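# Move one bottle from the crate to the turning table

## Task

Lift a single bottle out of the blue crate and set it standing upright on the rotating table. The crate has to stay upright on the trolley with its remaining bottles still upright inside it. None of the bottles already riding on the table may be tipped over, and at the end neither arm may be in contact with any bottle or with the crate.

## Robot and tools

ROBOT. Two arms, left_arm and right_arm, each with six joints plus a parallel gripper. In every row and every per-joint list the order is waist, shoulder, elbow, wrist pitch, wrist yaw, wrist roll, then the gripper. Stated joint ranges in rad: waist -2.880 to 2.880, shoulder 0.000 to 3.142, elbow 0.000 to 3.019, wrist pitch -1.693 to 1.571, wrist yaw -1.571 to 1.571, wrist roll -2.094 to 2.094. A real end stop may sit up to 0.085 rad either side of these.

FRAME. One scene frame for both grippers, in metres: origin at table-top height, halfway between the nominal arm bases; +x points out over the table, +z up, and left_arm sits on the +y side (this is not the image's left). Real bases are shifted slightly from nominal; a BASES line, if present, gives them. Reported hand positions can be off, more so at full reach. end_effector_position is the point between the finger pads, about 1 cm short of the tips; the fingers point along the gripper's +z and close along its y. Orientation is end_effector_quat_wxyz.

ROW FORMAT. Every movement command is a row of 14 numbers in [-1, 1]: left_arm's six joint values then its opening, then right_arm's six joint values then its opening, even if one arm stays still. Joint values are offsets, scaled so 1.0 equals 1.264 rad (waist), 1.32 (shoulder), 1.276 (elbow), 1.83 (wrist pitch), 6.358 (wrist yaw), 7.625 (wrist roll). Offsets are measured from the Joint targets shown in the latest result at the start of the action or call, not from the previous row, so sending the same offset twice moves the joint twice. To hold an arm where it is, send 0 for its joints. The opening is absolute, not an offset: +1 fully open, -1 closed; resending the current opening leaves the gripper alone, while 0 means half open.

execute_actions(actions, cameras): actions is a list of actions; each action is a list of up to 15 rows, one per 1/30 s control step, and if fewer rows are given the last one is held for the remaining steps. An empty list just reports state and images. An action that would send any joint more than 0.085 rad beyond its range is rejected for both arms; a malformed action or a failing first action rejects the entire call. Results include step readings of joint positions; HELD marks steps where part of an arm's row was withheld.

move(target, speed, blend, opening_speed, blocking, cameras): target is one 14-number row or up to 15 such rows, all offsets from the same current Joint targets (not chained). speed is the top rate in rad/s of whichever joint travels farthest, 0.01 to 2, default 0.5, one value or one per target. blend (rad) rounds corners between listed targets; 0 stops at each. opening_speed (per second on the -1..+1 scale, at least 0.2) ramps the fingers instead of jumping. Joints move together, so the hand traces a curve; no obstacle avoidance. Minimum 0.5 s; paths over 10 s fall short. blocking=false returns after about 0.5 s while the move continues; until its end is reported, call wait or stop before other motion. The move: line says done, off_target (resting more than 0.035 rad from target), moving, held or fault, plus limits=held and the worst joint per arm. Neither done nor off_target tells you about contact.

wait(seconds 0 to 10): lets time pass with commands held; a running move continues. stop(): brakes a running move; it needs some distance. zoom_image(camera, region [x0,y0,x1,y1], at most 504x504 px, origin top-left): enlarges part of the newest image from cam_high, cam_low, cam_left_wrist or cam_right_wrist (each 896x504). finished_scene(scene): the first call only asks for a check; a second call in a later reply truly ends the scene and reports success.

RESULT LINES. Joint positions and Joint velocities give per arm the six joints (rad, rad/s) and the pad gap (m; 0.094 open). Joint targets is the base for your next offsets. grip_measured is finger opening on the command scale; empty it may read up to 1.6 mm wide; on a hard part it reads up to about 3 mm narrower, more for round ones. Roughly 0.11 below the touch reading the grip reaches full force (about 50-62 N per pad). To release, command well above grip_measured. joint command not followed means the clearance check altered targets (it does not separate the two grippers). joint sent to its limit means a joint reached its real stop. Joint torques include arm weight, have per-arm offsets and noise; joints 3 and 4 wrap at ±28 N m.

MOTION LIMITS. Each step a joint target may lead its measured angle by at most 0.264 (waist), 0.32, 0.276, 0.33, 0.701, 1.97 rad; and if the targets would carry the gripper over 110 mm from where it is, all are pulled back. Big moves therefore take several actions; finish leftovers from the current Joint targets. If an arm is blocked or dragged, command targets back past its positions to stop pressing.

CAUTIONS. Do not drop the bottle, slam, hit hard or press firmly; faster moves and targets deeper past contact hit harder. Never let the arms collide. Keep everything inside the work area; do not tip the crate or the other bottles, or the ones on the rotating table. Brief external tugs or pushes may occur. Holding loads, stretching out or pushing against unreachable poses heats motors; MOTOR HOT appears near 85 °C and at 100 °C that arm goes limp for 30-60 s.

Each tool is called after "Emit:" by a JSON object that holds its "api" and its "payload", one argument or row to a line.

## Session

Emit:
{"api": "execute_actions", "payload": {
  "actions": []
}}

Scene clock: 0.00 s.
left_arm: end_effector_position=(+0.0216, +0.1621, +0.1444) grip_measured=+1.000 end_effector_quat_wxyz=(-0.015, -0.401, +0.915, +0.051) | right_arm: end_effector_position=(+0.5912, -0.2308, +0.3851) grip_measured=+1.000 end_effector_quat_wxyz=(+0.513, +0.534, +0.671, +0.040)
Joint names: [waist, shoulder, elbow, wrist pitch, wrist yaw, wrist roll]
Joint positions: left_arm=[-1.211 0.912 0.694 -1.453 0.036 -2.039 0.094] | right_arm=[0.154 1.41 1.397 -0.625 0.66 1.177 0.094]
Joint velocities: left_arm=[0.005 -0.005 -0.012 -0.012 -0.007 -0.022 0] | right_arm=[0.005 -0.015 -0.012 -0.007 0.066 -0.007 0]
Joint torques (N m): no reading
Motor temperatures (°C): left_arm=[34 29 44 23 25 25 26] | right_arm=[27 26 40 29 24 26 23]
Heat: left arm: hottest elbow 44 °C; right arm: hottest elbow 40 °C.
Joint targets: left_arm=[-1.211 0.911 0.719 -1.453 0.036 -2.039] | right_arm=[0.154 1.408 1.429 -0.621 0.660 1.177]
Tool commands: left_gripper/opening=+1.0 right_gripper/opening=+1.0

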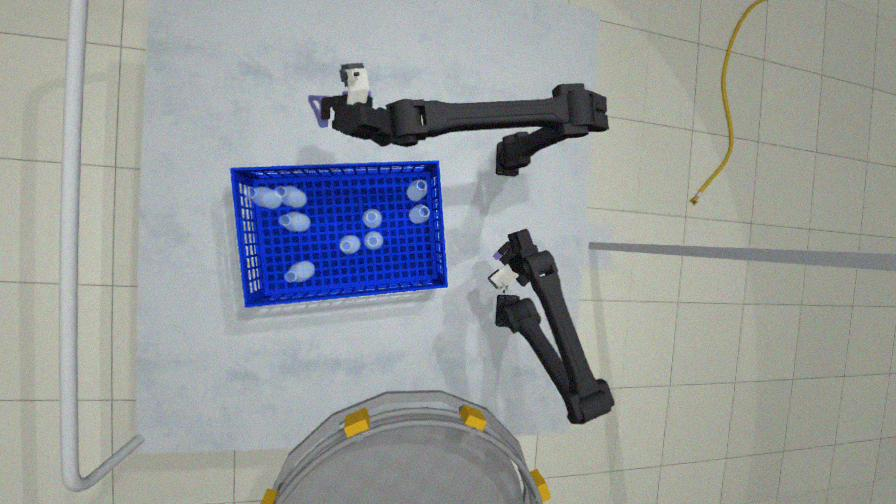

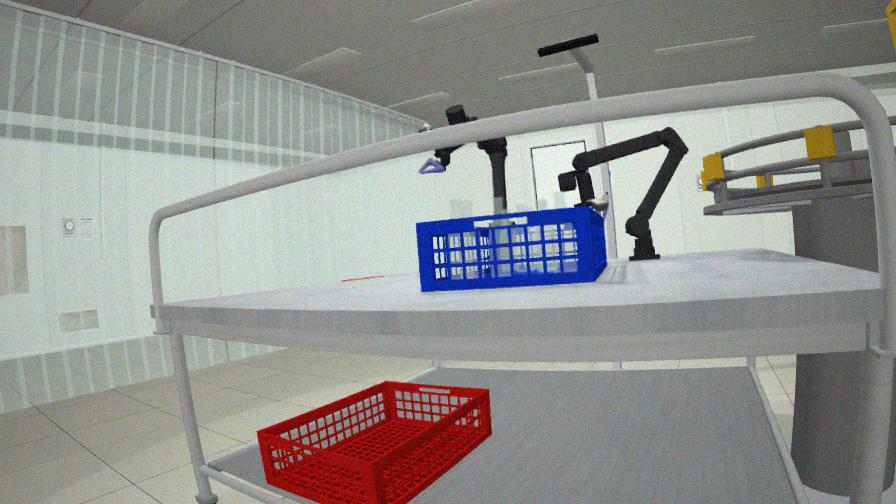

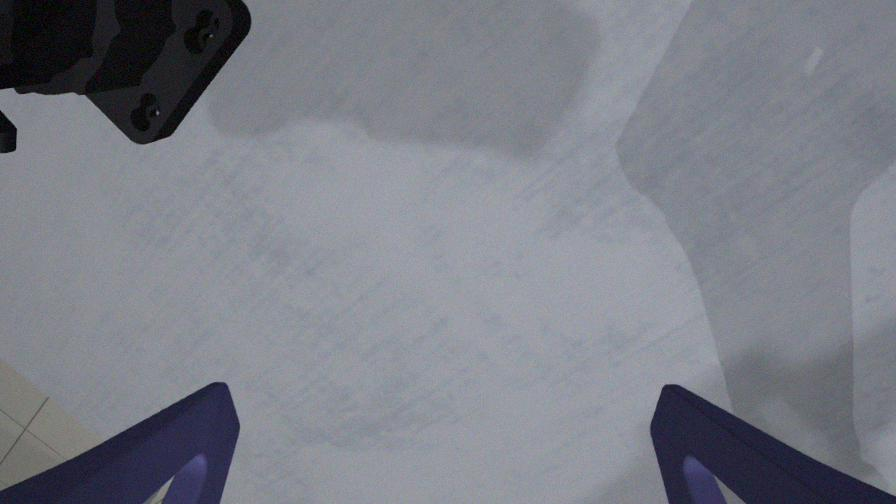

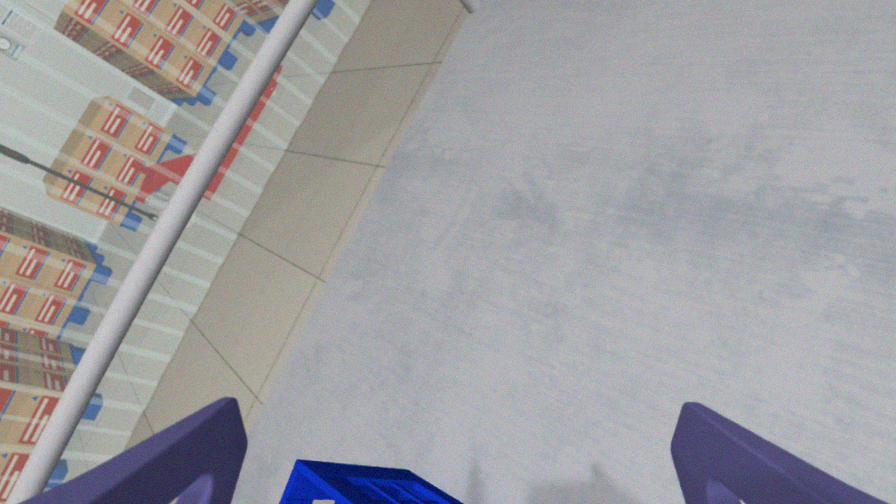

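Emit:
{"api": "move", "payload": {
  "target": [0.2777, -0.262, 0.145, 0.3087, -0.00566, 0.2674, 0.5, 0.3528, -0.4606, 0.471, -0.5623, -0.1038, -0.15436, 1],
  "speed": 0.8
}}

Scene clock: 56.43 s.
left_arm: end_effector_position=(+0.1575, +0.1093, +0.3539) grip_measured=+0.502 end_effector_quat_wxyz=(+0.412, +0.371, +0.808, -0.196) | right_arm: end_effector_position=(+0.1353, -0.1360, +0.7044) grip_measured=+1.000 end_effector_quat_wxyz=(+0.516, -0.243, +0.805, +0.164)
Joint names: [waist, shoulder, elbow, wrist pitch, wrist yaw, wrist roll]
Joint positions: left_arm=[-0.868 0.57 0.849 -0.902 0.003 -0.011 0.071] | right_arm=[0.584 0.793 2.011 -1.645 0.001 0.015 0.094]
Joint velocities: left_arm=[0.005 0.005 0.007 -0.017 0.022 -0.037 0] | right_arm=[-0.005 0.005 -0.012 0.002 -0.007 -0.051 0]
Joint torques (N m): left_arm=[-1.38 -0.79 12.63 2.47 -0.16 -0.03] | right_arm=[0.79 4.01 6.78 1.46 -0.23 -0.02]
Motor temperatures (°C): left_arm=[33 29 52 23 25 25 25] | right_arm=[27 28 52 28 24 26 23]
Heat: left arm: hottest elbow 52 °C; right arm: hottest elbow 52 °C.
Joint targets: left_arm=[-0.860 0.565 0.904 -0.888 0.000 0.000] | right_arm=[0.600 0.800 2.030 -1.650 0.000 0.000]
move: off_target (left_arm); left_arm: the elbow is farthest, 0.055 rad from its target

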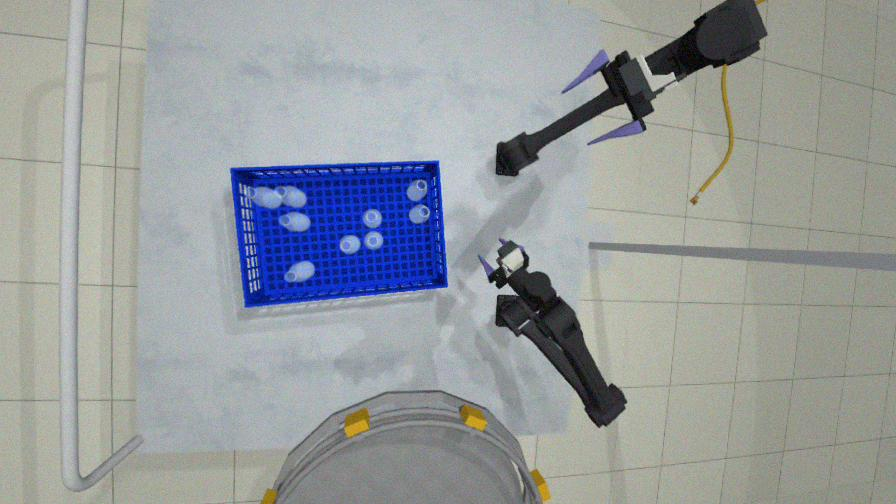

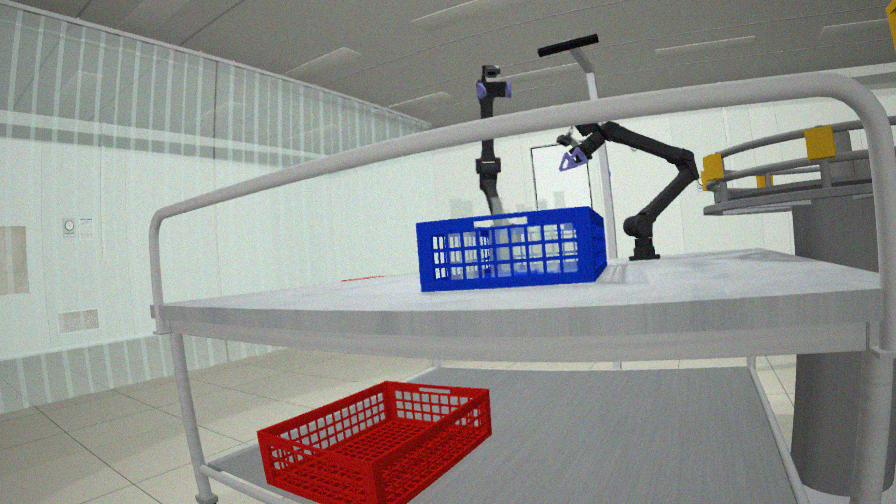

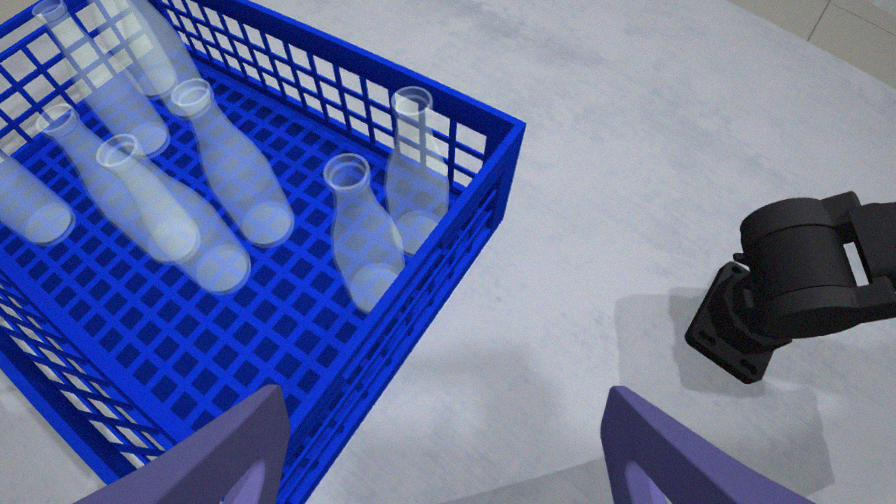

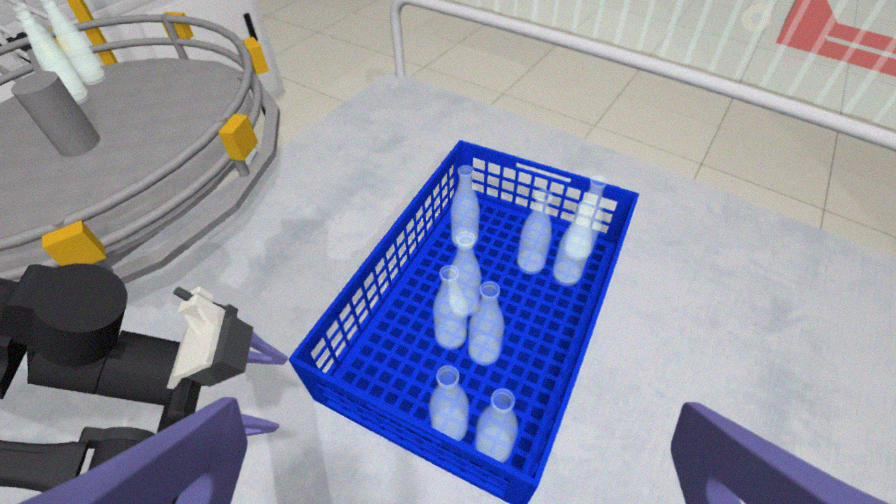

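Emit:
{"api": "move", "payload": {
  "target": [0.0878, 0.1805, -0.1666, 0.2131, 0, 0, 0.45, 0, 0, 0, 0, 0, 0, 1],
  "speed": 0.4,
  "cameras": ["cam_left_wrist", "cam_right_wrist"]
}}

Scene clock: 90.43 s.
left_arm: end_effector_position=(+0.2400, +0.0782, +0.2618) grip_measured=+0.452 end_effector_quat_wxyz=(+0.421, +0.326, +0.829, -0.171) | right_arm: end_effector_position=(+0.1352, -0.1360, +0.7044) grip_measured=+1.000 end_effector_quat_wxyz=(+0.515, -0.244, +0.805, +0.164)
Joint names: [waist, shoulder, elbow, wrist pitch, wrist yaw, wrist roll]
Joint positions: left_arm=[-0.756 0.801 0.687 -0.513 0.002 -0.01 0.068] | right_arm=[0.584 0.793 2.011 -1.645 0.001 0.015 0.094]
Joint velocities: left_arm=[-0.015 -0.005 -0.017 0.012 0.051 -0.037 0] | right_arm=[-0.005 -0.015 -0.002 -0.007 0.022 -0.022 0]
Joint torques (N m): left_arm=[-1.67 -3.55 9.25 2.56 -0.15 -0.05] | right_arm=[0.73 4.01 6.78 1.46 -0.24 -0.02]
Motor temperatures (°C): left_arm=[33 29 54 23 25 25 25] | right_arm=[27 27 47 28 24 26 23]
Heat: left arm: hottest elbow 54 °C; right arm: hottest elbow 47 °C.
Joint targets: left_arm=[-0.749 0.804 0.691 -0.498 0.000 0.000] | right_arm=[0.600 0.800 2.030 -1.650 0.000 0.000]
move: done
Images, in order (width x height): cam_left_wrist 896x504, cam_right_wrist 896x504.

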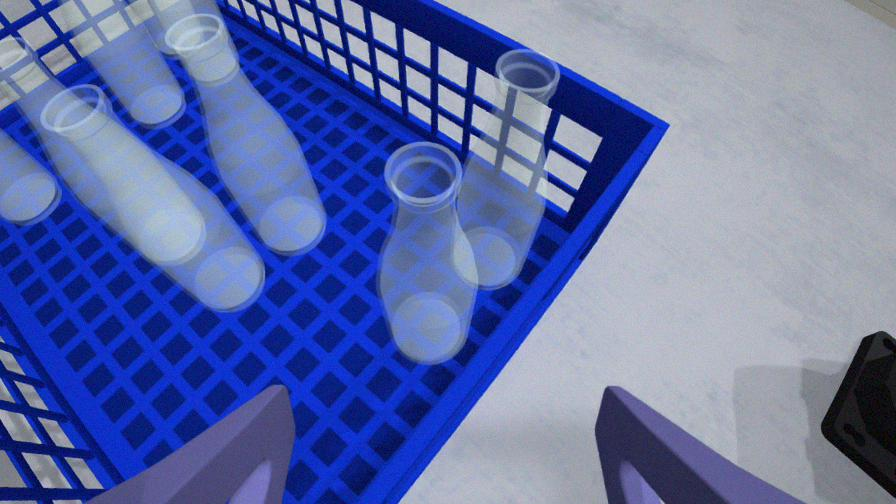

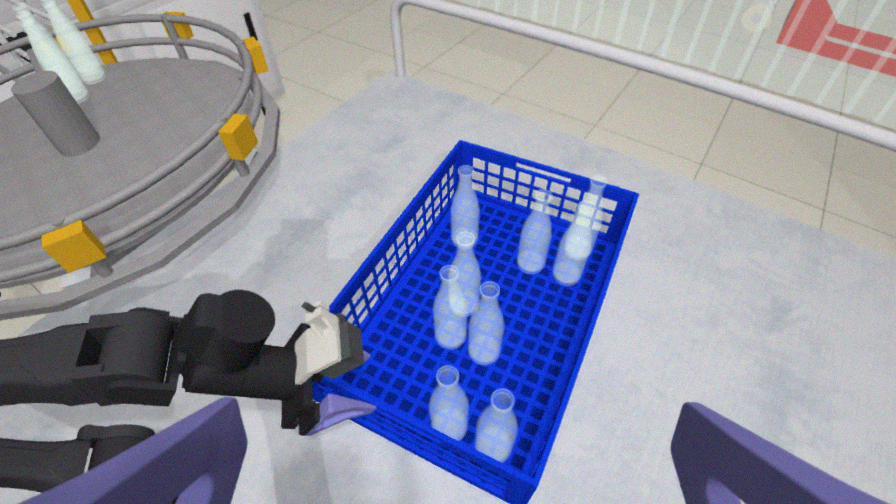

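Emit:
{"api": "move", "payload": {
  "target": [0.019, 0.2008, 0.0462, 0.1497, 0, 0, 0.45, 0, 0, 0, 0, 0, 0, 1],
  "speed": 0.3,
  "cameras": ["cam_left_wrist", "cam_right_wrist"]
}}

Scene clock: 135.13 s.
left_arm: end_effector_position=(+0.2978, +0.0380, +0.2160) grip_measured=+0.452 end_effector_quat_wxyz=(+0.431, +0.315, +0.829, -0.170) | right_arm: end_effector_position=(+0.1352, -0.1360, +0.7044) grip_measured=+1.000 end_effector_quat_wxyz=(+0.515, -0.244, +0.805, +0.164)
Joint names: [waist, shoulder, elbow, wrist pitch, wrist yaw, wrist roll]
Joint positions: left_arm=[-0.733 1.064 0.694 -0.239 0.002 -0.01 0.068] | right_arm=[0.584 0.793 2.011 -1.645 0.001 0.015 0.094]
Joint velocities: left_arm=[0.005 -0.015 -0.007 -0.012 -0.007 -0.007 0] | right_arm=[-0.015 -0.005 -0.017 -0.007 0.022 -0.051 0]
Joint torques (N m): left_arm=[-1.49 -6.95 12.46 2.48 -0.11 -0.02] | right_arm=[0.67 3.96 6.78 1.44 -0.23 -0.02]
Motor temperatures (°C): left_arm=[33 29 54 23 25 25 25] | right_arm=[27 27 44 28 24 26 23]
Heat: left arm: hottest elbow 54 °C; right arm: hottest elbow 44 °C.
Joint targets: left_arm=[-0.725 1.069 0.750 -0.224 0.000 0.000] | right_arm=[0.600 0.800 2.030 -1.650 0.000 0.001]
move: off_target (left_arm); left_arm: the elbow is farthest, 0.056 rad from its target
Images, in order (width x height): cam_left_wrist 896x504, cam_right_wrist 896x504.

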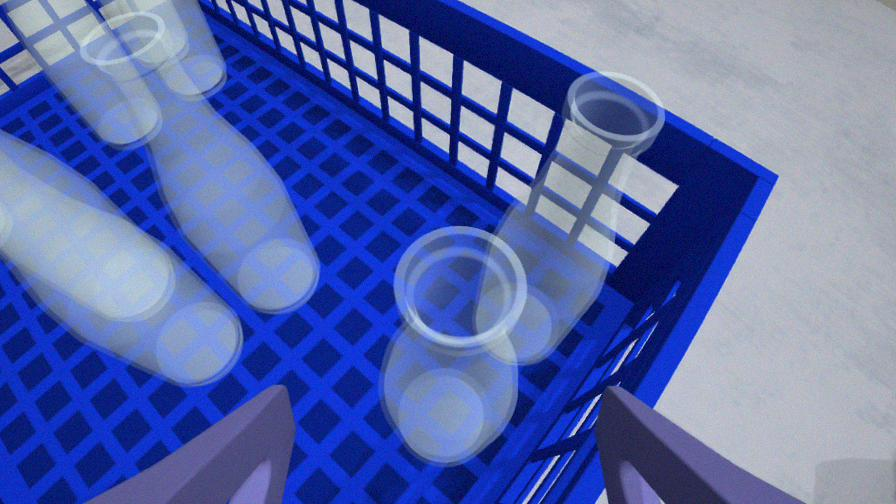

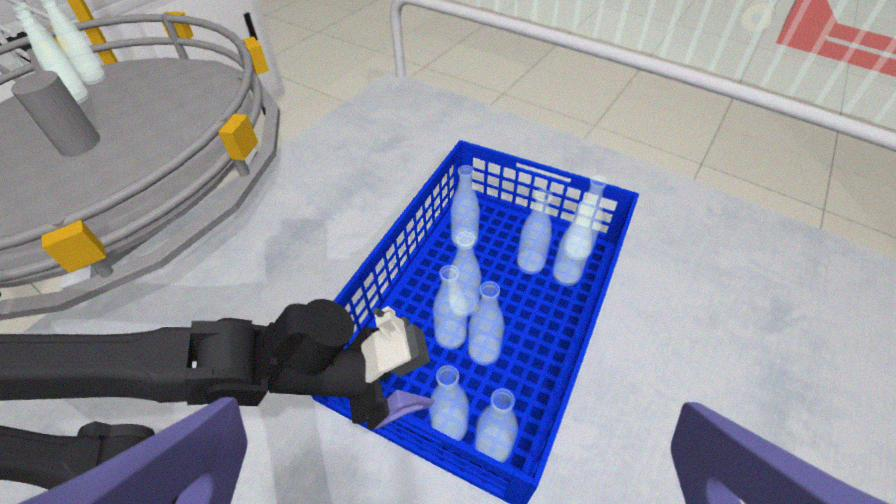

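Emit:
{"api": "move", "payload": {
  "target": [-0.005, 0.0697, 0, 0.0519, 0, 0, 0.42, 0, 0, 0, 0, 0, 0, 1],
  "speed": 0.2,
  "cameras": ["cam_left_wrist", "cam_right_wrist"]
}}

Scene clock: 181.03 s.
left_arm: end_effector_position=(+0.3126, +0.0246, +0.1953) grip_measured=+0.422 end_effector_quat_wxyz=(+0.433, +0.315, +0.827, -0.170) | right_arm: end_effector_position=(+0.1352, -0.1360, +0.7044) grip_measured=+1.000 end_effector_quat_wxyz=(+0.515, -0.244, +0.805, +0.164)
Joint names: [waist, shoulder, elbow, wrist pitch, wrist yaw, wrist roll]
Joint positions: left_arm=[-0.733 1.154 0.694 -0.144 0.002 -0.01 0.067] | right_arm=[0.584 0.793 2.011 -1.645 0.001 0.015 0.094]
Joint velocities: left_arm=[0.015 -0.015 -0.012 -0.002 -0.066 0.022 -0.001] | right_arm=[-0.005 -0.015 0.017 0.007 -0.007 0.007 0]
Joint torques (N m): left_arm=[-2.02 -7.36 12.19 2.39 -0.15 0.01] | right_arm=[0.73 4.01 6.79 1.47 -0.23 -0.02]
Motor temperatures (°C): left_arm=[33 29 65 23 25 25 25] | right_arm=[26 27 43 28 24 26 23]
Heat: left arm: hottest elbow 65 °C; right arm: hottest elbow 43 °C.
Joint targets: left_arm=[-0.732 1.161 0.750 -0.129 0.000 0.000] | right_arm=[0.599 0.800 2.030 -1.650 0.000 0.001]
move: off_target (left_arm); left_arm: the elbow is farthest, 0.056 rad from its target
Images, in order (width x height): cam_left_wrist 896x504, cam_right_wrist 896x504.

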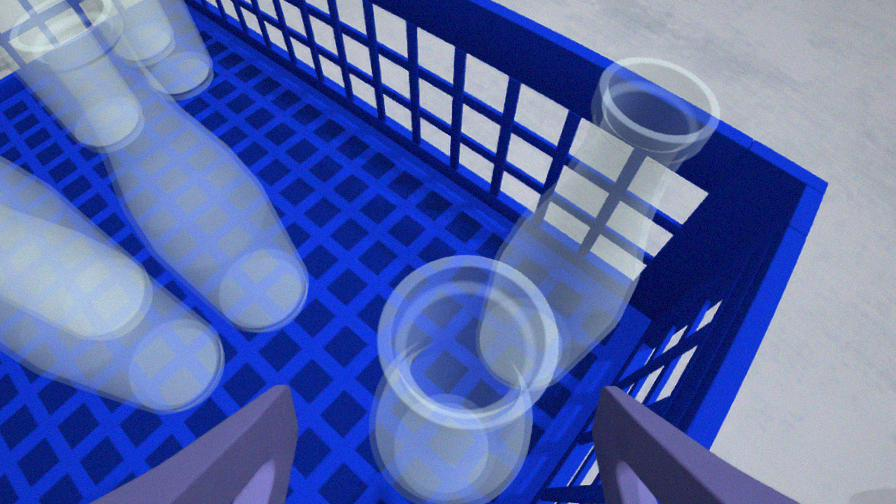

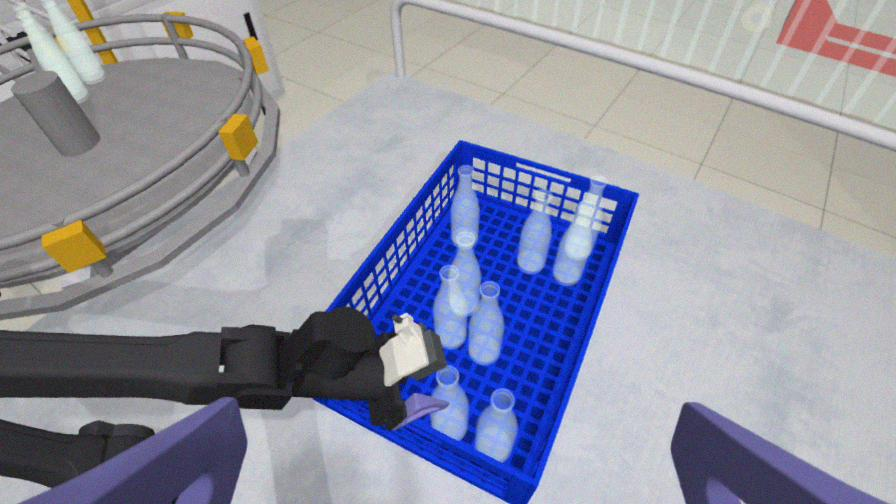

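Emit:
{"api": "move", "payload": {
  "target": [-0.0095, 0.0348, 0.0094, 0.0205, 0, 0, 0.385, 0, 0, 0, 0, 0, 0, 1],
  "speed": 0.15,
  "cameras": ["cam_left_wrist", "cam_right_wrist"]
}}

Scene clock: 202.17 s.
left_arm: end_effector_position=(+0.3205, +0.0159, +0.1894) grip_measured=+0.387 end_effector_quat_wxyz=(+0.435, +0.315, +0.826, -0.172) | right_arm: end_effector_position=(+0.1352, -0.1360, +0.7044) grip_measured=+1.000 end_effector_quat_wxyz=(+0.515, -0.244, +0.805, +0.164)
Joint names: [waist, shoulder, elbow, wrist pitch, wrist yaw, wrist roll]
Joint positions: left_arm=[-0.735 1.197 0.707 -0.107 0.002 -0.01 0.065] | right_arm=[0.584 0.793 2.011 -1.645 0.001 0.015 0.094]
Joint velocities: left_arm=[0.015 -0.005 0.002 0.002 0.022 0.037 0] | right_arm=[0.005 -0.015 -0.012 0.012 -0.037 0.051 0]
Joint torques (N m): left_arm=[-2.32 -7.47 12.11 2.41 -0.13 -0.05] | right_arm=[0.73 3.96 6.76 1.47 -0.23 -0.02]
Motor temperatures (°C): left_arm=[33 30 66 23 25 25 24] | right_arm=[26 27 42 28 24 26 23]
Heat: left arm: hottest elbow 66 °C; right arm: hottest elbow 42 °C.
Joint targets: left_arm=[-0.743 1.207 0.762 -0.091 0.000 0.000] | right_arm=[0.599 0.800 2.030 -1.650 0.000 0.001]
move: off_target (left_arm); left_arm: the elbow is farthest, 0.055 rad from its target
Images, in order (width x height): cam_left_wrist 896x504, cam_right_wrist 896x504.

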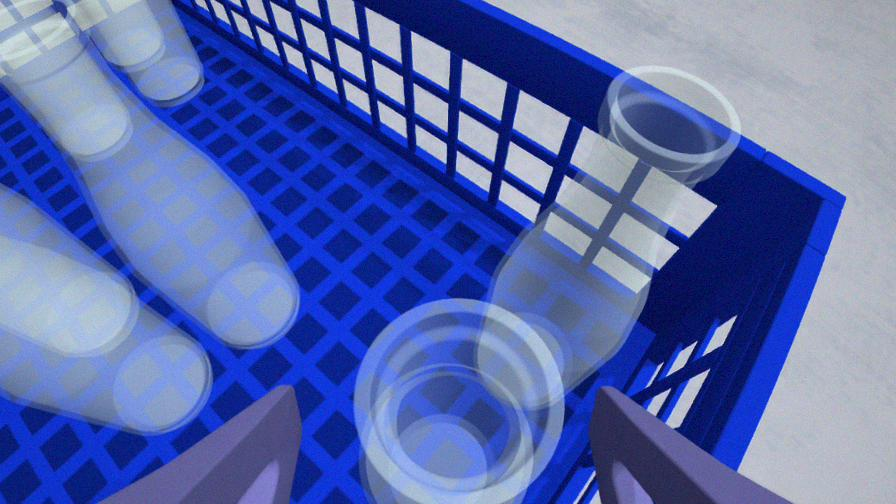

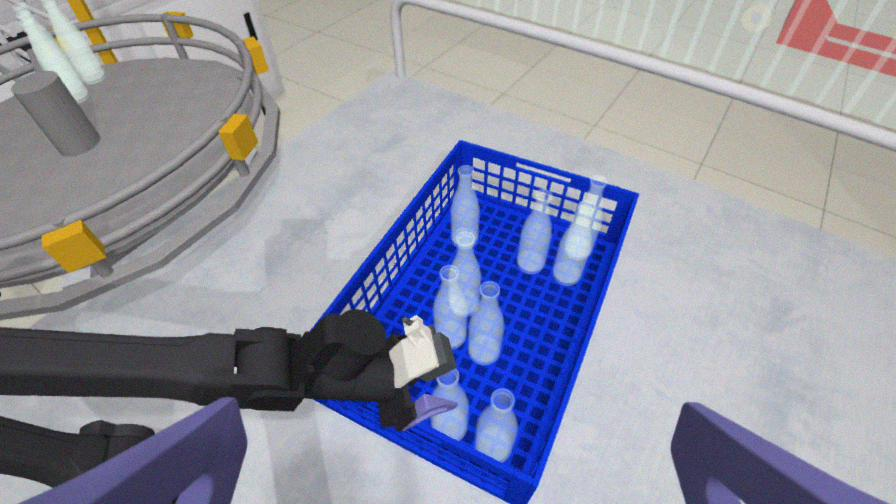

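Emit:
{"api": "move", "payload": {
  "target": [-0.0071, 0.0045, 0, 0.0027, 0, 0, 0.385, 0, 0, 0, 0, 0, 0, 1],
  "speed": 0.1,
  "cameras": ["cam_left_wrist"]
}}

Scene clock: 210.80 s.
left_arm: end_effector_position=(+0.3182, +0.0119, +0.1884) grip_measured=+0.387 end_effector_quat_wxyz=(+0.434, +0.319, +0.824, -0.174) | right_arm: end_effector_position=(+0.1352, -0.1360, +0.7044) grip_measured=+1.000 end_effector_quat_wxyz=(+0.515, -0.244, +0.805, +0.164)
Joint names: [waist, shoulder, elbow, wrist pitch, wrist yaw, wrist roll]
Joint positions: left_arm=[-0.744 1.202 0.707 -0.102 0.002 -0.01 0.065] | right_arm=[0.584 0.793 2.011 -1.645 0.001 0.015 0.094]
Joint velocities: left_arm=[-0.005 -0.005 0.012 -0.007 -0.022 -0.007 0] | right_arm=[0.005 -0.005 -0.022 -0.002 0.037 -0.066 0]
Joint torques (N m): left_arm=[-2.2 -7.65 11.86 2.43 -0.11 -0.02] | right_arm=[0.67 4.01 6.78 1.46 -0.24 -0.02]
Motor temperatures (°C): left_arm=[33 29 65 23 25 25 24] | right_arm=[26 27 42 28 24 26 23]
Heat: left arm: hottest elbow 65 °C; right arm: hottest elbow 42 °C.
Joint targets: left_arm=[-0.753 1.213 0.762 -0.086 0.000 0.000] | right_arm=[0.599 0.800 2.030 -1.650 0.000 0.001]
move: off_target (left_arm); left_arm: the elbow is farthest, 0.055 rad from its target
Images, in order (width x height): cam_left_wrist 896x504.

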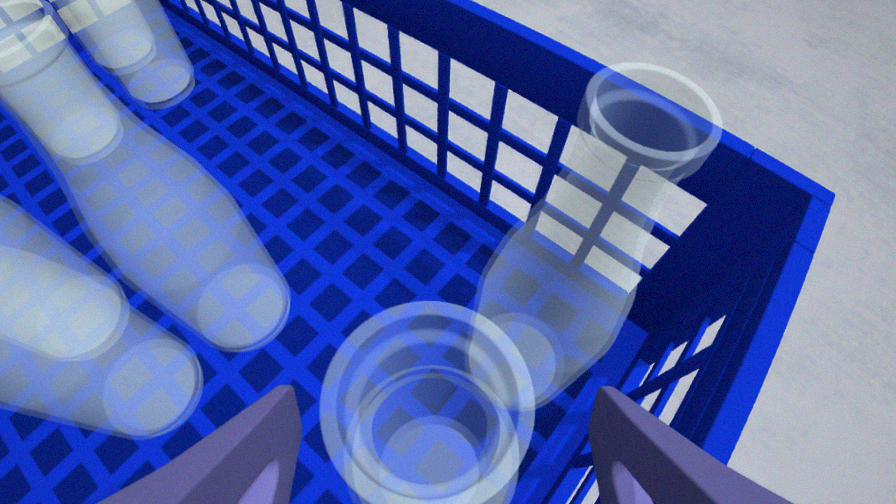

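Emit:
{"api": "move", "payload": {
  "target": [0.0166, 0, 0, 0, 0, 0, 0.385, 0, 0, 0, 0, 0, 0, 1],
  "speed": 0.1,
  "cameras": ["cam_left_wrist"]
}}

Scene clock: 218.80 s.
left_arm: end_effector_position=(+0.3199, +0.0137, +0.1885) grip_measured=+0.387 end_effector_quat_wxyz=(+0.435, +0.317, +0.825, -0.173) | right_arm: end_effector_position=(+0.1352, -0.1360, +0.7044) grip_measured=+1.000 end_effector_quat_wxyz=(+0.515, -0.244, +0.805, +0.164)
Joint names: [waist, shoulder, elbow, wrist pitch, wrist yaw, wrist roll]
Joint positions: left_arm=[-0.739 1.202 0.707 -0.102 0.002 -0.01 0.065] | right_arm=[0.584 0.793 2.011 -1.645 0.001 0.015 0.094]
Joint velocities: left_arm=[0.005 -0.005 -0.012 0.002 -0.007 -0.007 0.001] | right_arm=[-0.005 -0.005 -0.002 0.002 -0.081 -0.007 0]
Joint torques (N m): left_arm=[-1.85 -7.3 12.14 2.5 -0.13 -0.03] | right_arm=[0.67 3.96 6.78 1.46 -0.23 -0.02]
Motor temperatures (°C): left_arm=[32 29 65 23 25 25 24] | right_arm=[26 26 42 28 24 26 23]
Heat: left arm: hottest elbow 65 °C; right arm: hottest elbow 42 °C.
Joint targets: left_arm=[-0.732 1.213 0.762 -0.086 0.000 0.000] | right_arm=[0.599 0.800 2.030 -1.650 0.000 0.001]
move: off_target (left_arm); left_arm: the elbow is farthest, 0.055 rad from its target
Images, in order (width x height): cam_left_wrist 896x504.

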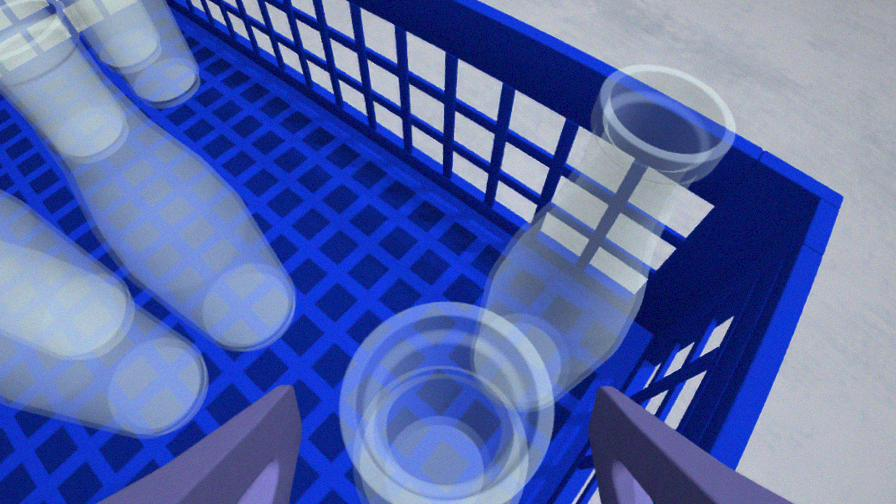

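Emit:
{"api": "move", "payload": {
  "target": [0, 0, 0, 0, 0, 0, -0.55, 0, 0, 0, 0, 0, 0, 1],
  "opening_speed": 0.45,
  "cameras": ["cam_left_wrist", "cam_right_wrist"]
}}

Scene clock: 227.33 s.
left_arm: end_effector_position=(+0.3200, +0.0138, +0.1885) grip_measured=-0.381 end_effector_quat_wxyz=(+0.435, +0.317, +0.825, -0.173) | right_arm: end_effector_position=(+0.1352, -0.1360, +0.7044) grip_measured=+1.000 end_effector_quat_wxyz=(+0.515, -0.244, +0.805, +0.164)
Joint names: [waist, shoulder, elbow, wrist pitch, wrist yaw, wrist roll]
Joint positions: left_arm=[-0.739 1.202 0.707 -0.102 0.002 -0.01 0.029] | right_arm=[0.584 0.793 2.011 -1.645 0.001 0.015 0.094]
Joint velocities: left_arm=[-0.015 0.005 0.007 -0.002 -0.022 -0.007 0] | right_arm=[-0.015 -0.015 -0.027 0.012 0.007 -0.022 0]
Joint torques (N m): left_arm=[-1.55 -7.65 11.9 2.48 -0.14 -0.06] | right_arm=[0.73 4.01 6.78 1.46 -0.23 -0.02]
Motor temperatures (°C): left_arm=[32 29 65 23 25 25 24] | right_arm=[26 26 42 28 24 26 23]
Heat: left arm: hottest elbow 65 °C; right arm: hottest elbow 42 °C.
Joint targets: left_arm=[-0.732 1.213 0.762 -0.086 0.000 0.000] | right_arm=[0.599 0.800 2.030 -1.650 0.000 0.001]
move: off_target (left_arm); left_arm: the elbow is farthest, 0.055 rad from its target
Images, in order (width x height): cam_left_wrist 896x504, cam_right_wrist 896x504.

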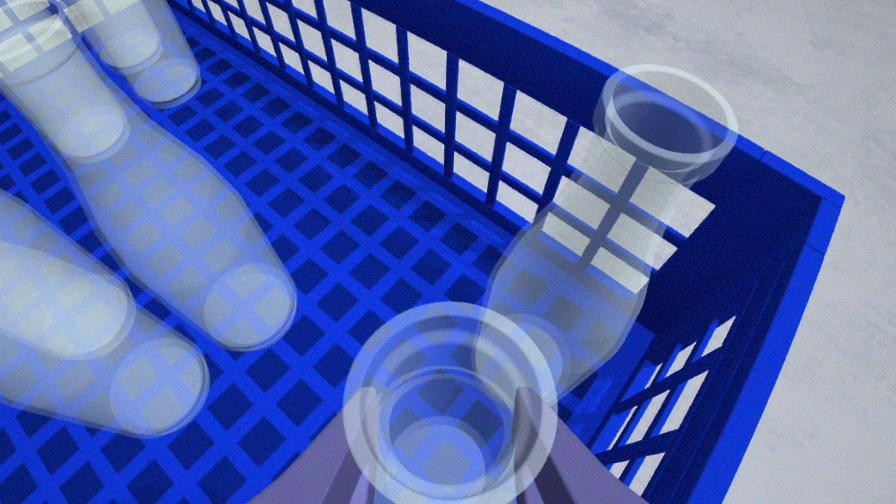

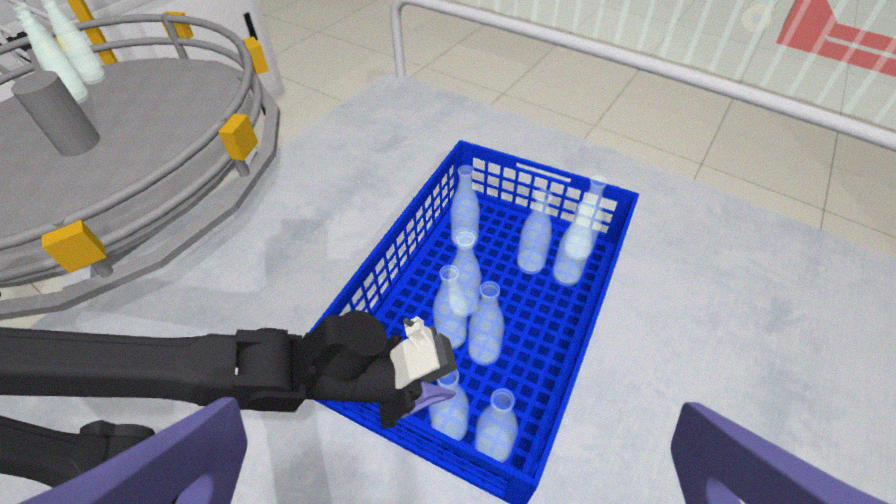

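Emit:
{"api": "move", "payload": {
  "target": [
    [0, -0.0730, 0.1058, -0.1098, 0, 0, -0.55, 0, 0, 0, 0, 0, 0, 1],
    [0, -0.1041, 0.2296, -0.2186, 0, 0, -0.55, 0, 0, 0, 0, 0, 0, 1],
    [0, -0.1034, 0.3942, -0.3328, 0, 0, -0.55, 0, 0, 0, 0, 0, 0, 1],
    [0, -0.0578, 0.6387, -0.4710, 0, 0, -0.55, 0, 0, 0, 0, 0, 0, 1],
    [0.7413, 0.0811, 0.9060, -0.5650, 0, 0, -0.55, 0, 0, 0, 0, 0, 0, 1]
  ],
  "speed": [0.3, 0.5, 0.5, 0.5, 0.6],
  "blend": [0.05, 0.05, 0.08, 0.15, 0],
  "cameras": ["cam_high", "cam_left_wrist", "cam_right_wrist"]
}}

Scene clock: 262.33 s.
left_arm: end_effector_position=(+0.4782, +0.4535, +0.5651) grip_measured=-0.382 end_effector_quat_wxyz=(+0.463, -0.096, +0.880, +0.047) | right_arm: end_effector_position=(+0.1352, -0.1360, +0.7044) grip_measured=+1.000 end_effector_quat_wxyz=(+0.515, -0.244, +0.805, +0.164)
Joint names: [waist, shoulder, elbow, wrist pitch, wrist yaw, wrist roll]
Joint positions: left_arm=[0.211 1.324 1.845 -1.125 -0.002 -0.008 0.029] | right_arm=[0.584 0.793 2.011 -1.645 0.001 0.015 0.094]
Joint velocities: left_arm=[0.005 -0.005 0.002 -0.027 0.022 -0.022 -0.001] | right_arm=[-0.005 -0.005 0.017 -0.017 -0.022 -0.007 0]
Joint torques (N m): left_arm=[-2.73 -10.4 13.12 1.96 0.05 -0.04] | right_arm=[0.73 4.01 6.76 1.47 -0.23 -0.02]
Motor temperatures (°C): left_arm=[32 29 65 23 25 25 26] | right_arm=[26 26 42 28 24 26 23]
Heat: left arm: hottest elbow 65 °C; right arm: hottest elbow 42 °C.
Joint targets: left_arm=[0.206 1.320 1.918 -1.120 0.000 0.000] | right_arm=[0.599 0.800 2.030 -1.650 0.000 0.001]
move: off_target (left_arm); left_arm: the elbow is farthest, 0.073 rad from its target
Images, in order (width x height): cam_high 896x504, cam_left_wrist 896x504, cam_right_wrist 896x504.

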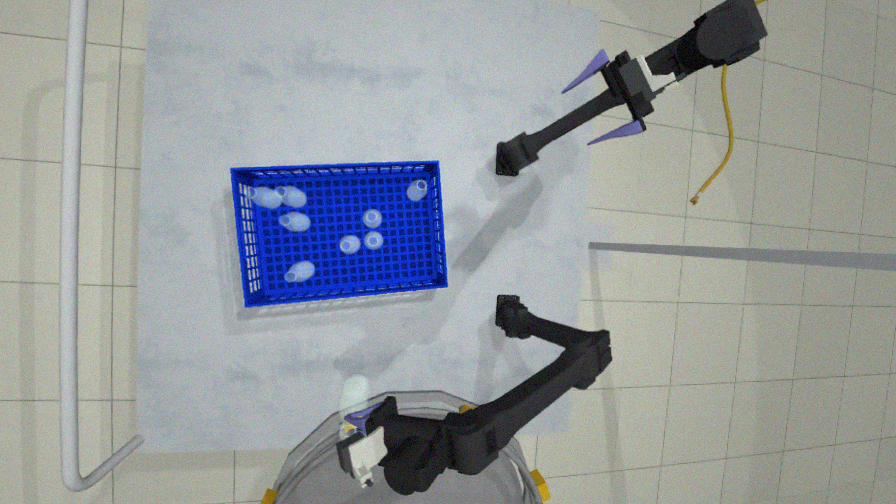

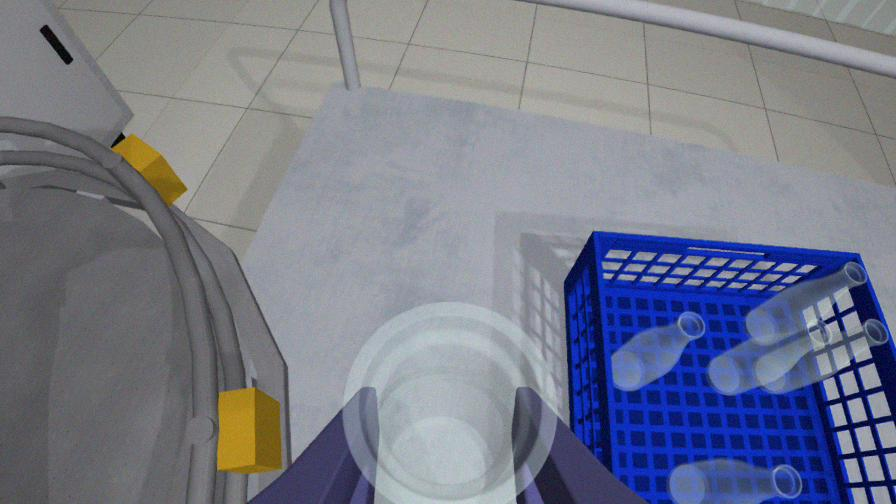

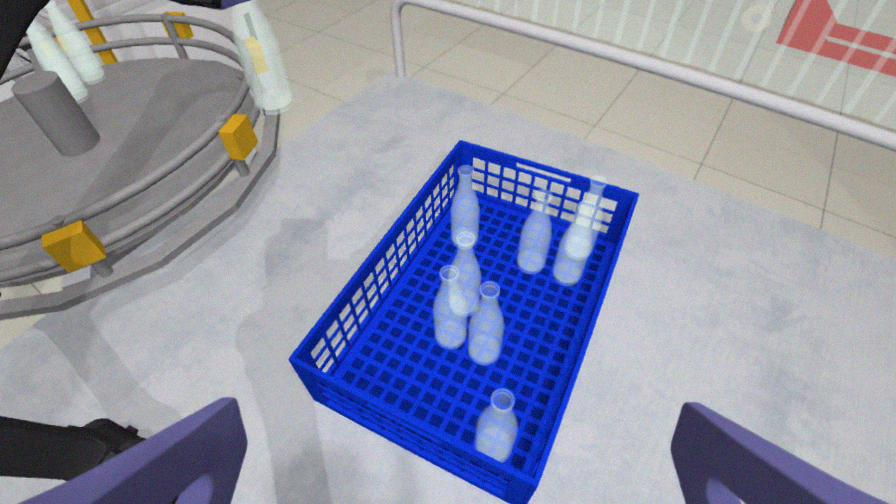

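Emit:
{"api": "move", "payload": {
  "target": [
    [0.1218, 0.0379, 0.0878, -0.0246, 0, 0, -0.55, 0, 0, 0, 0, 0, 0, 1],
    [0.7073, 0.1068, 0.1818, -0.0503, 0, 0, -0.55, 0, 0, 0, 0, 0, 0, 1]
  ],
  "speed": [0.5, 0.6],
  "blend": [0.1, 0],
  "cameras": ["cam_left_wrist", "cam_right_wrist"]
}}

Scene clock: 272.60 s.
left_arm: end_effector_position=(+0.2154, +0.8479, +0.5953) grip_measured=-0.382 end_effector_quat_wxyz=(+0.397, -0.467, +0.752, +0.243) | right_arm: end_effector_position=(+0.1352, -0.1360, +0.7044) grip_measured=+1.000 end_effector_quat_wxyz=(+0.515, -0.244, +0.805, +0.164)
Joint names: [waist, shoulder, elbow, wrist pitch, wrist yaw, wrist roll]
Joint positions: left_arm=[1.106 1.466 2.081 -1.217 -0.002 -0.008 0.029] | right_arm=[0.584 0.793 2.011 -1.645 0.001 0.015 0.094]
Joint velocities: left_arm=[0.005 0.005 0.002 -0.002 -0.051 -0.037 0] | right_arm=[-0.005 0.005 0.017 0.012 0.051 -0.007 0]
Joint torques (N m): left_arm=[-2.26 -12.16 12.71 1.99 0.05 -0.06] | right_arm=[0.67 4.01 6.78 1.46 -0.23 -0.02]
Motor temperatures (°C): left_arm=[32 30 67 23 25 25 27] | right_arm=[26 26 42 28 24 26 23]
Heat: left arm: hottest elbow 67 °C; right arm: hottest elbow 42 °C.
Joint targets: left_arm=[1.099 1.461 2.150 -1.212 0.000 0.000] | right_arm=[0.599 0.800 2.030 -1.650 0.000 0.001]
move: off_target (left_arm); blend cut to 0.077 rad at target 1; left_arm: the elbow is farthest, 0.069 rad from its target
Images, in order (width x height): cam_left_wrist 896x504, cam_right_wrist 896x504.

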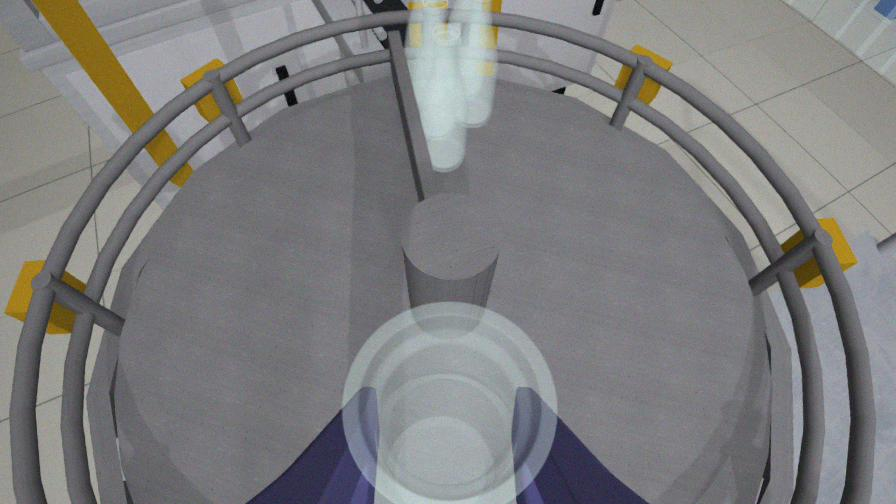

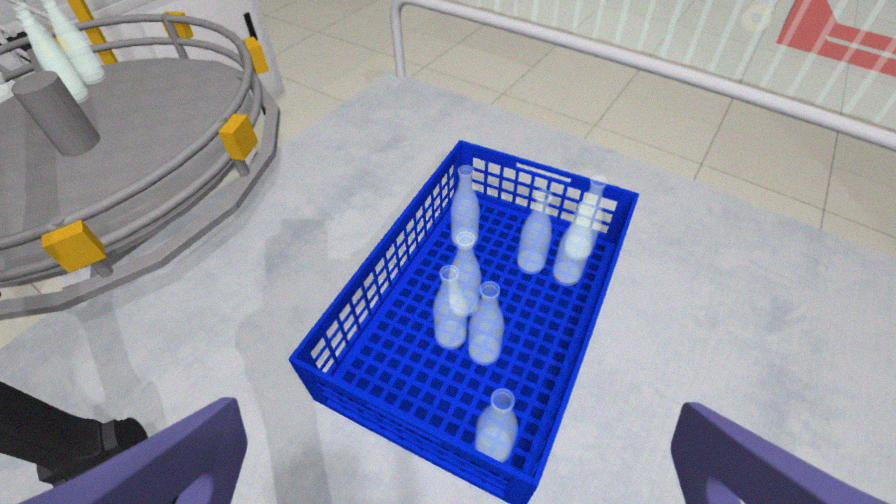

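Emit:
{"api": "move", "payload": {
  "target": [
    [0, -0.0902, -0.3456, 0.1459, 0, 0, -0.55, 0, 0, 0, 0, 0, 0, 1],
    [0, -0.1295, -0.5533, 0.2623, 0, 0, -0.55, 0, 0, 0, 0, 0, 0, 1]
  ],
  "speed": [0.5, 0.4],
  "blend": [0.1, 0],
  "cameras": ["cam_left_wrist", "cam_right_wrist"]
}}

Scene clock: 301.37 s.
left_arm: end_effector_position=(+0.2173, +0.8518, +0.4066) grip_measured=-0.382 end_effector_quat_wxyz=(+0.379, -0.473, +0.761, +0.232) | right_arm: end_effector_position=(+0.1352, -0.1360, +0.7044) grip_measured=+1.000 end_effector_quat_wxyz=(+0.515, -0.244, +0.805, +0.164)
Joint names: [waist, shoulder, elbow, wrist pitch, wrist yaw, wrist roll]
Joint positions: left_arm=[1.106 1.319 1.427 -0.758 -0.002 -0.008 0.029] | right_arm=[0.584 0.793 2.011 -1.645 0.001 0.015 0.094]
Joint velocities: left_arm=[-0.005 -0.015 -0.007 0.007 0.007 -0.051 0.001] | right_arm=[-0.015 -0.005 0.022 -0.012 -0.037 0.037 0]
Joint torques (N m): left_arm=[-2.32 -13.51 10.13 2.78 0.04 -0.07] | right_arm=[0.73 4.01 6.78 1.47 -0.23 -0.02]
Motor temperatures (°C): left_arm=[32 31 69 23 25 25 27] | right_arm=[26 26 42 28 24 26 23]
Heat: left arm: hottest elbow 69 °C; right arm: hottest elbow 42 °C.
Joint targets: left_arm=[1.099 1.290 1.444 -0.732 0.000 0.000] | right_arm=[0.599 0.800 2.030 -1.650 0.000 0.001]
move: done
Images, in order (width x height): cam_left_wrist 896x504, cam_right_wrist 896x504.

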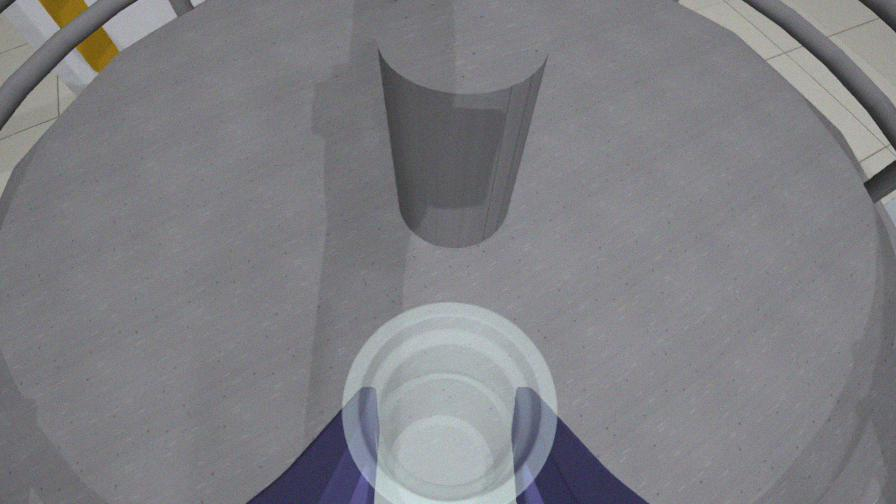

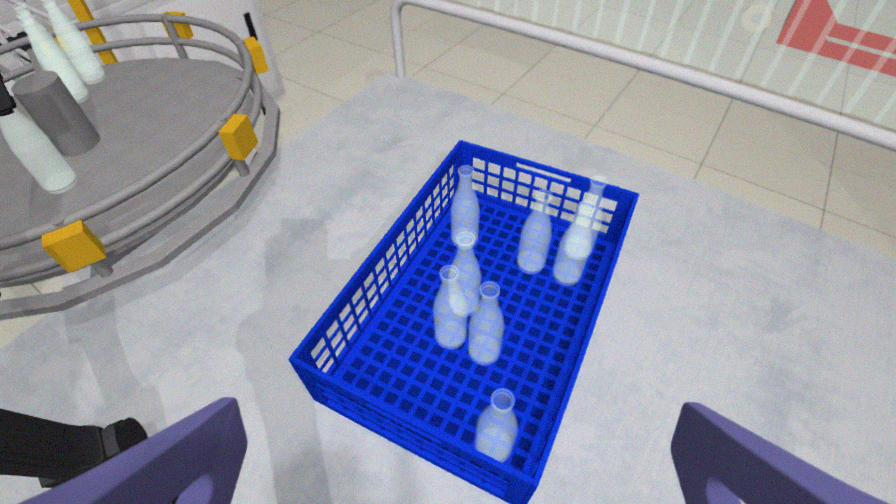

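Emit:
{"api": "move", "payload": {
  "target": [0, -0.0242, 0, 0.0093, 0, 0, -0.55, 0, 0, 0, 0, 0, 0, 1],
  "speed": 0.2,
  "cameras": []
}}

Scene clock: 322.47 s.
left_arm: end_effector_position=(+0.2136, +0.8444, +0.4300) grip_measured=-0.382 end_effector_quat_wxyz=(+0.399, -0.466, +0.751, +0.244) | right_arm: end_effector_position=(+0.1352, -0.1360, +0.7044) grip_measured=+1.000 end_effector_quat_wxyz=(+0.515, -0.244, +0.805, +0.164)
Joint names: [waist, shoulder, elbow, wrist pitch, wrist yaw, wrist roll]
Joint positions: left_arm=[1.106 1.282 1.427 -0.742 -0.002 -0.008 0.029] | right_arm=[0.584 0.793 2.011 -1.645 0.001 0.015 0.094]
Joint velocities: left_arm=[-0.005 -0.015 -0.002 0.002 -0.022 0.007 0.002] | right_arm=[-0.005 0.005 -0.002 -0.012 -0.037 0.007 0]
Joint torques (N m): left_arm=[-2.55 -12.92 10.26 2.95 0.06 -0.03] | right_arm=[0.73 3.96 6.78 1.44 -0.23 -0.03]
Motor temperatures (°C): left_arm=[32 32 63 23 25 25 27] | right_arm=[26 26 42 28 24 26 23]
Heat: left arm: hottest elbow 63 °C; right arm: hottest elbow 42 °C.
Joint targets: left_arm=[1.099 1.258 1.444 -0.715 0.000 0.000] | right_arm=[0.599 0.800 2.030 -1.650 0.000 0.001]
move: done
No camera images: "cameras" was empty.

Emit:
{"api": "move", "payload": {
  "target": [0, -0.0034, -0.0502, 0.0311, 0, 0, -0.55, 0, 0, 0, 0, 0, 0, 1],
  "speed": 0.12,
  "cameras": []
}}

Scene clock: 341.50 s.
left_arm: end_effector_position=(+0.2144, +0.8460, +0.4051) grip_measured=-0.382 end_effector_quat_wxyz=(+0.397, -0.467, +0.752, +0.243) | right_arm: end_effector_position=(+0.1352, -0.1360, +0.7044) grip_measured=+1.000 end_effector_quat_wxyz=(+0.515, -0.244, +0.805, +0.164)
Joint names: [waist, shoulder, elbow, wrist pitch, wrist yaw, wrist roll]
Joint positions: left_arm=[1.106 1.282 1.365 -0.686 -0.002 -0.008 0.029] | right_arm=[0.584 0.793 2.011 -1.645 0.001 0.015 0.094]
Joint velocities: left_arm=[-0.005 0.015 0.012 -0.017 0.007 -0.022 0] | right_arm=[-0.015 -0.015 0.007 -0.012 0.007 -0.037 0]
Joint torques (N m): left_arm=[-2.37 -12.98 10.18 2.91 0.04 -0.06] | right_arm=[0.67 3.96 6.78 1.44 -0.23 -0.02]
Motor temperatures (°C): left_arm=[32 32 60 23 25 25 28] | right_arm=[26 26 41 28 24 26 23]
Heat: left arm: hottest elbow 60 °C; right arm: hottest elbow 41 °C.
Joint targets: left_arm=[1.099 1.253 1.380 -0.659 0.000 0.000] | right_arm=[0.599 0.800 2.030 -1.650 0.000 0.001]
move: done
No camera images: "cameras" was empty.


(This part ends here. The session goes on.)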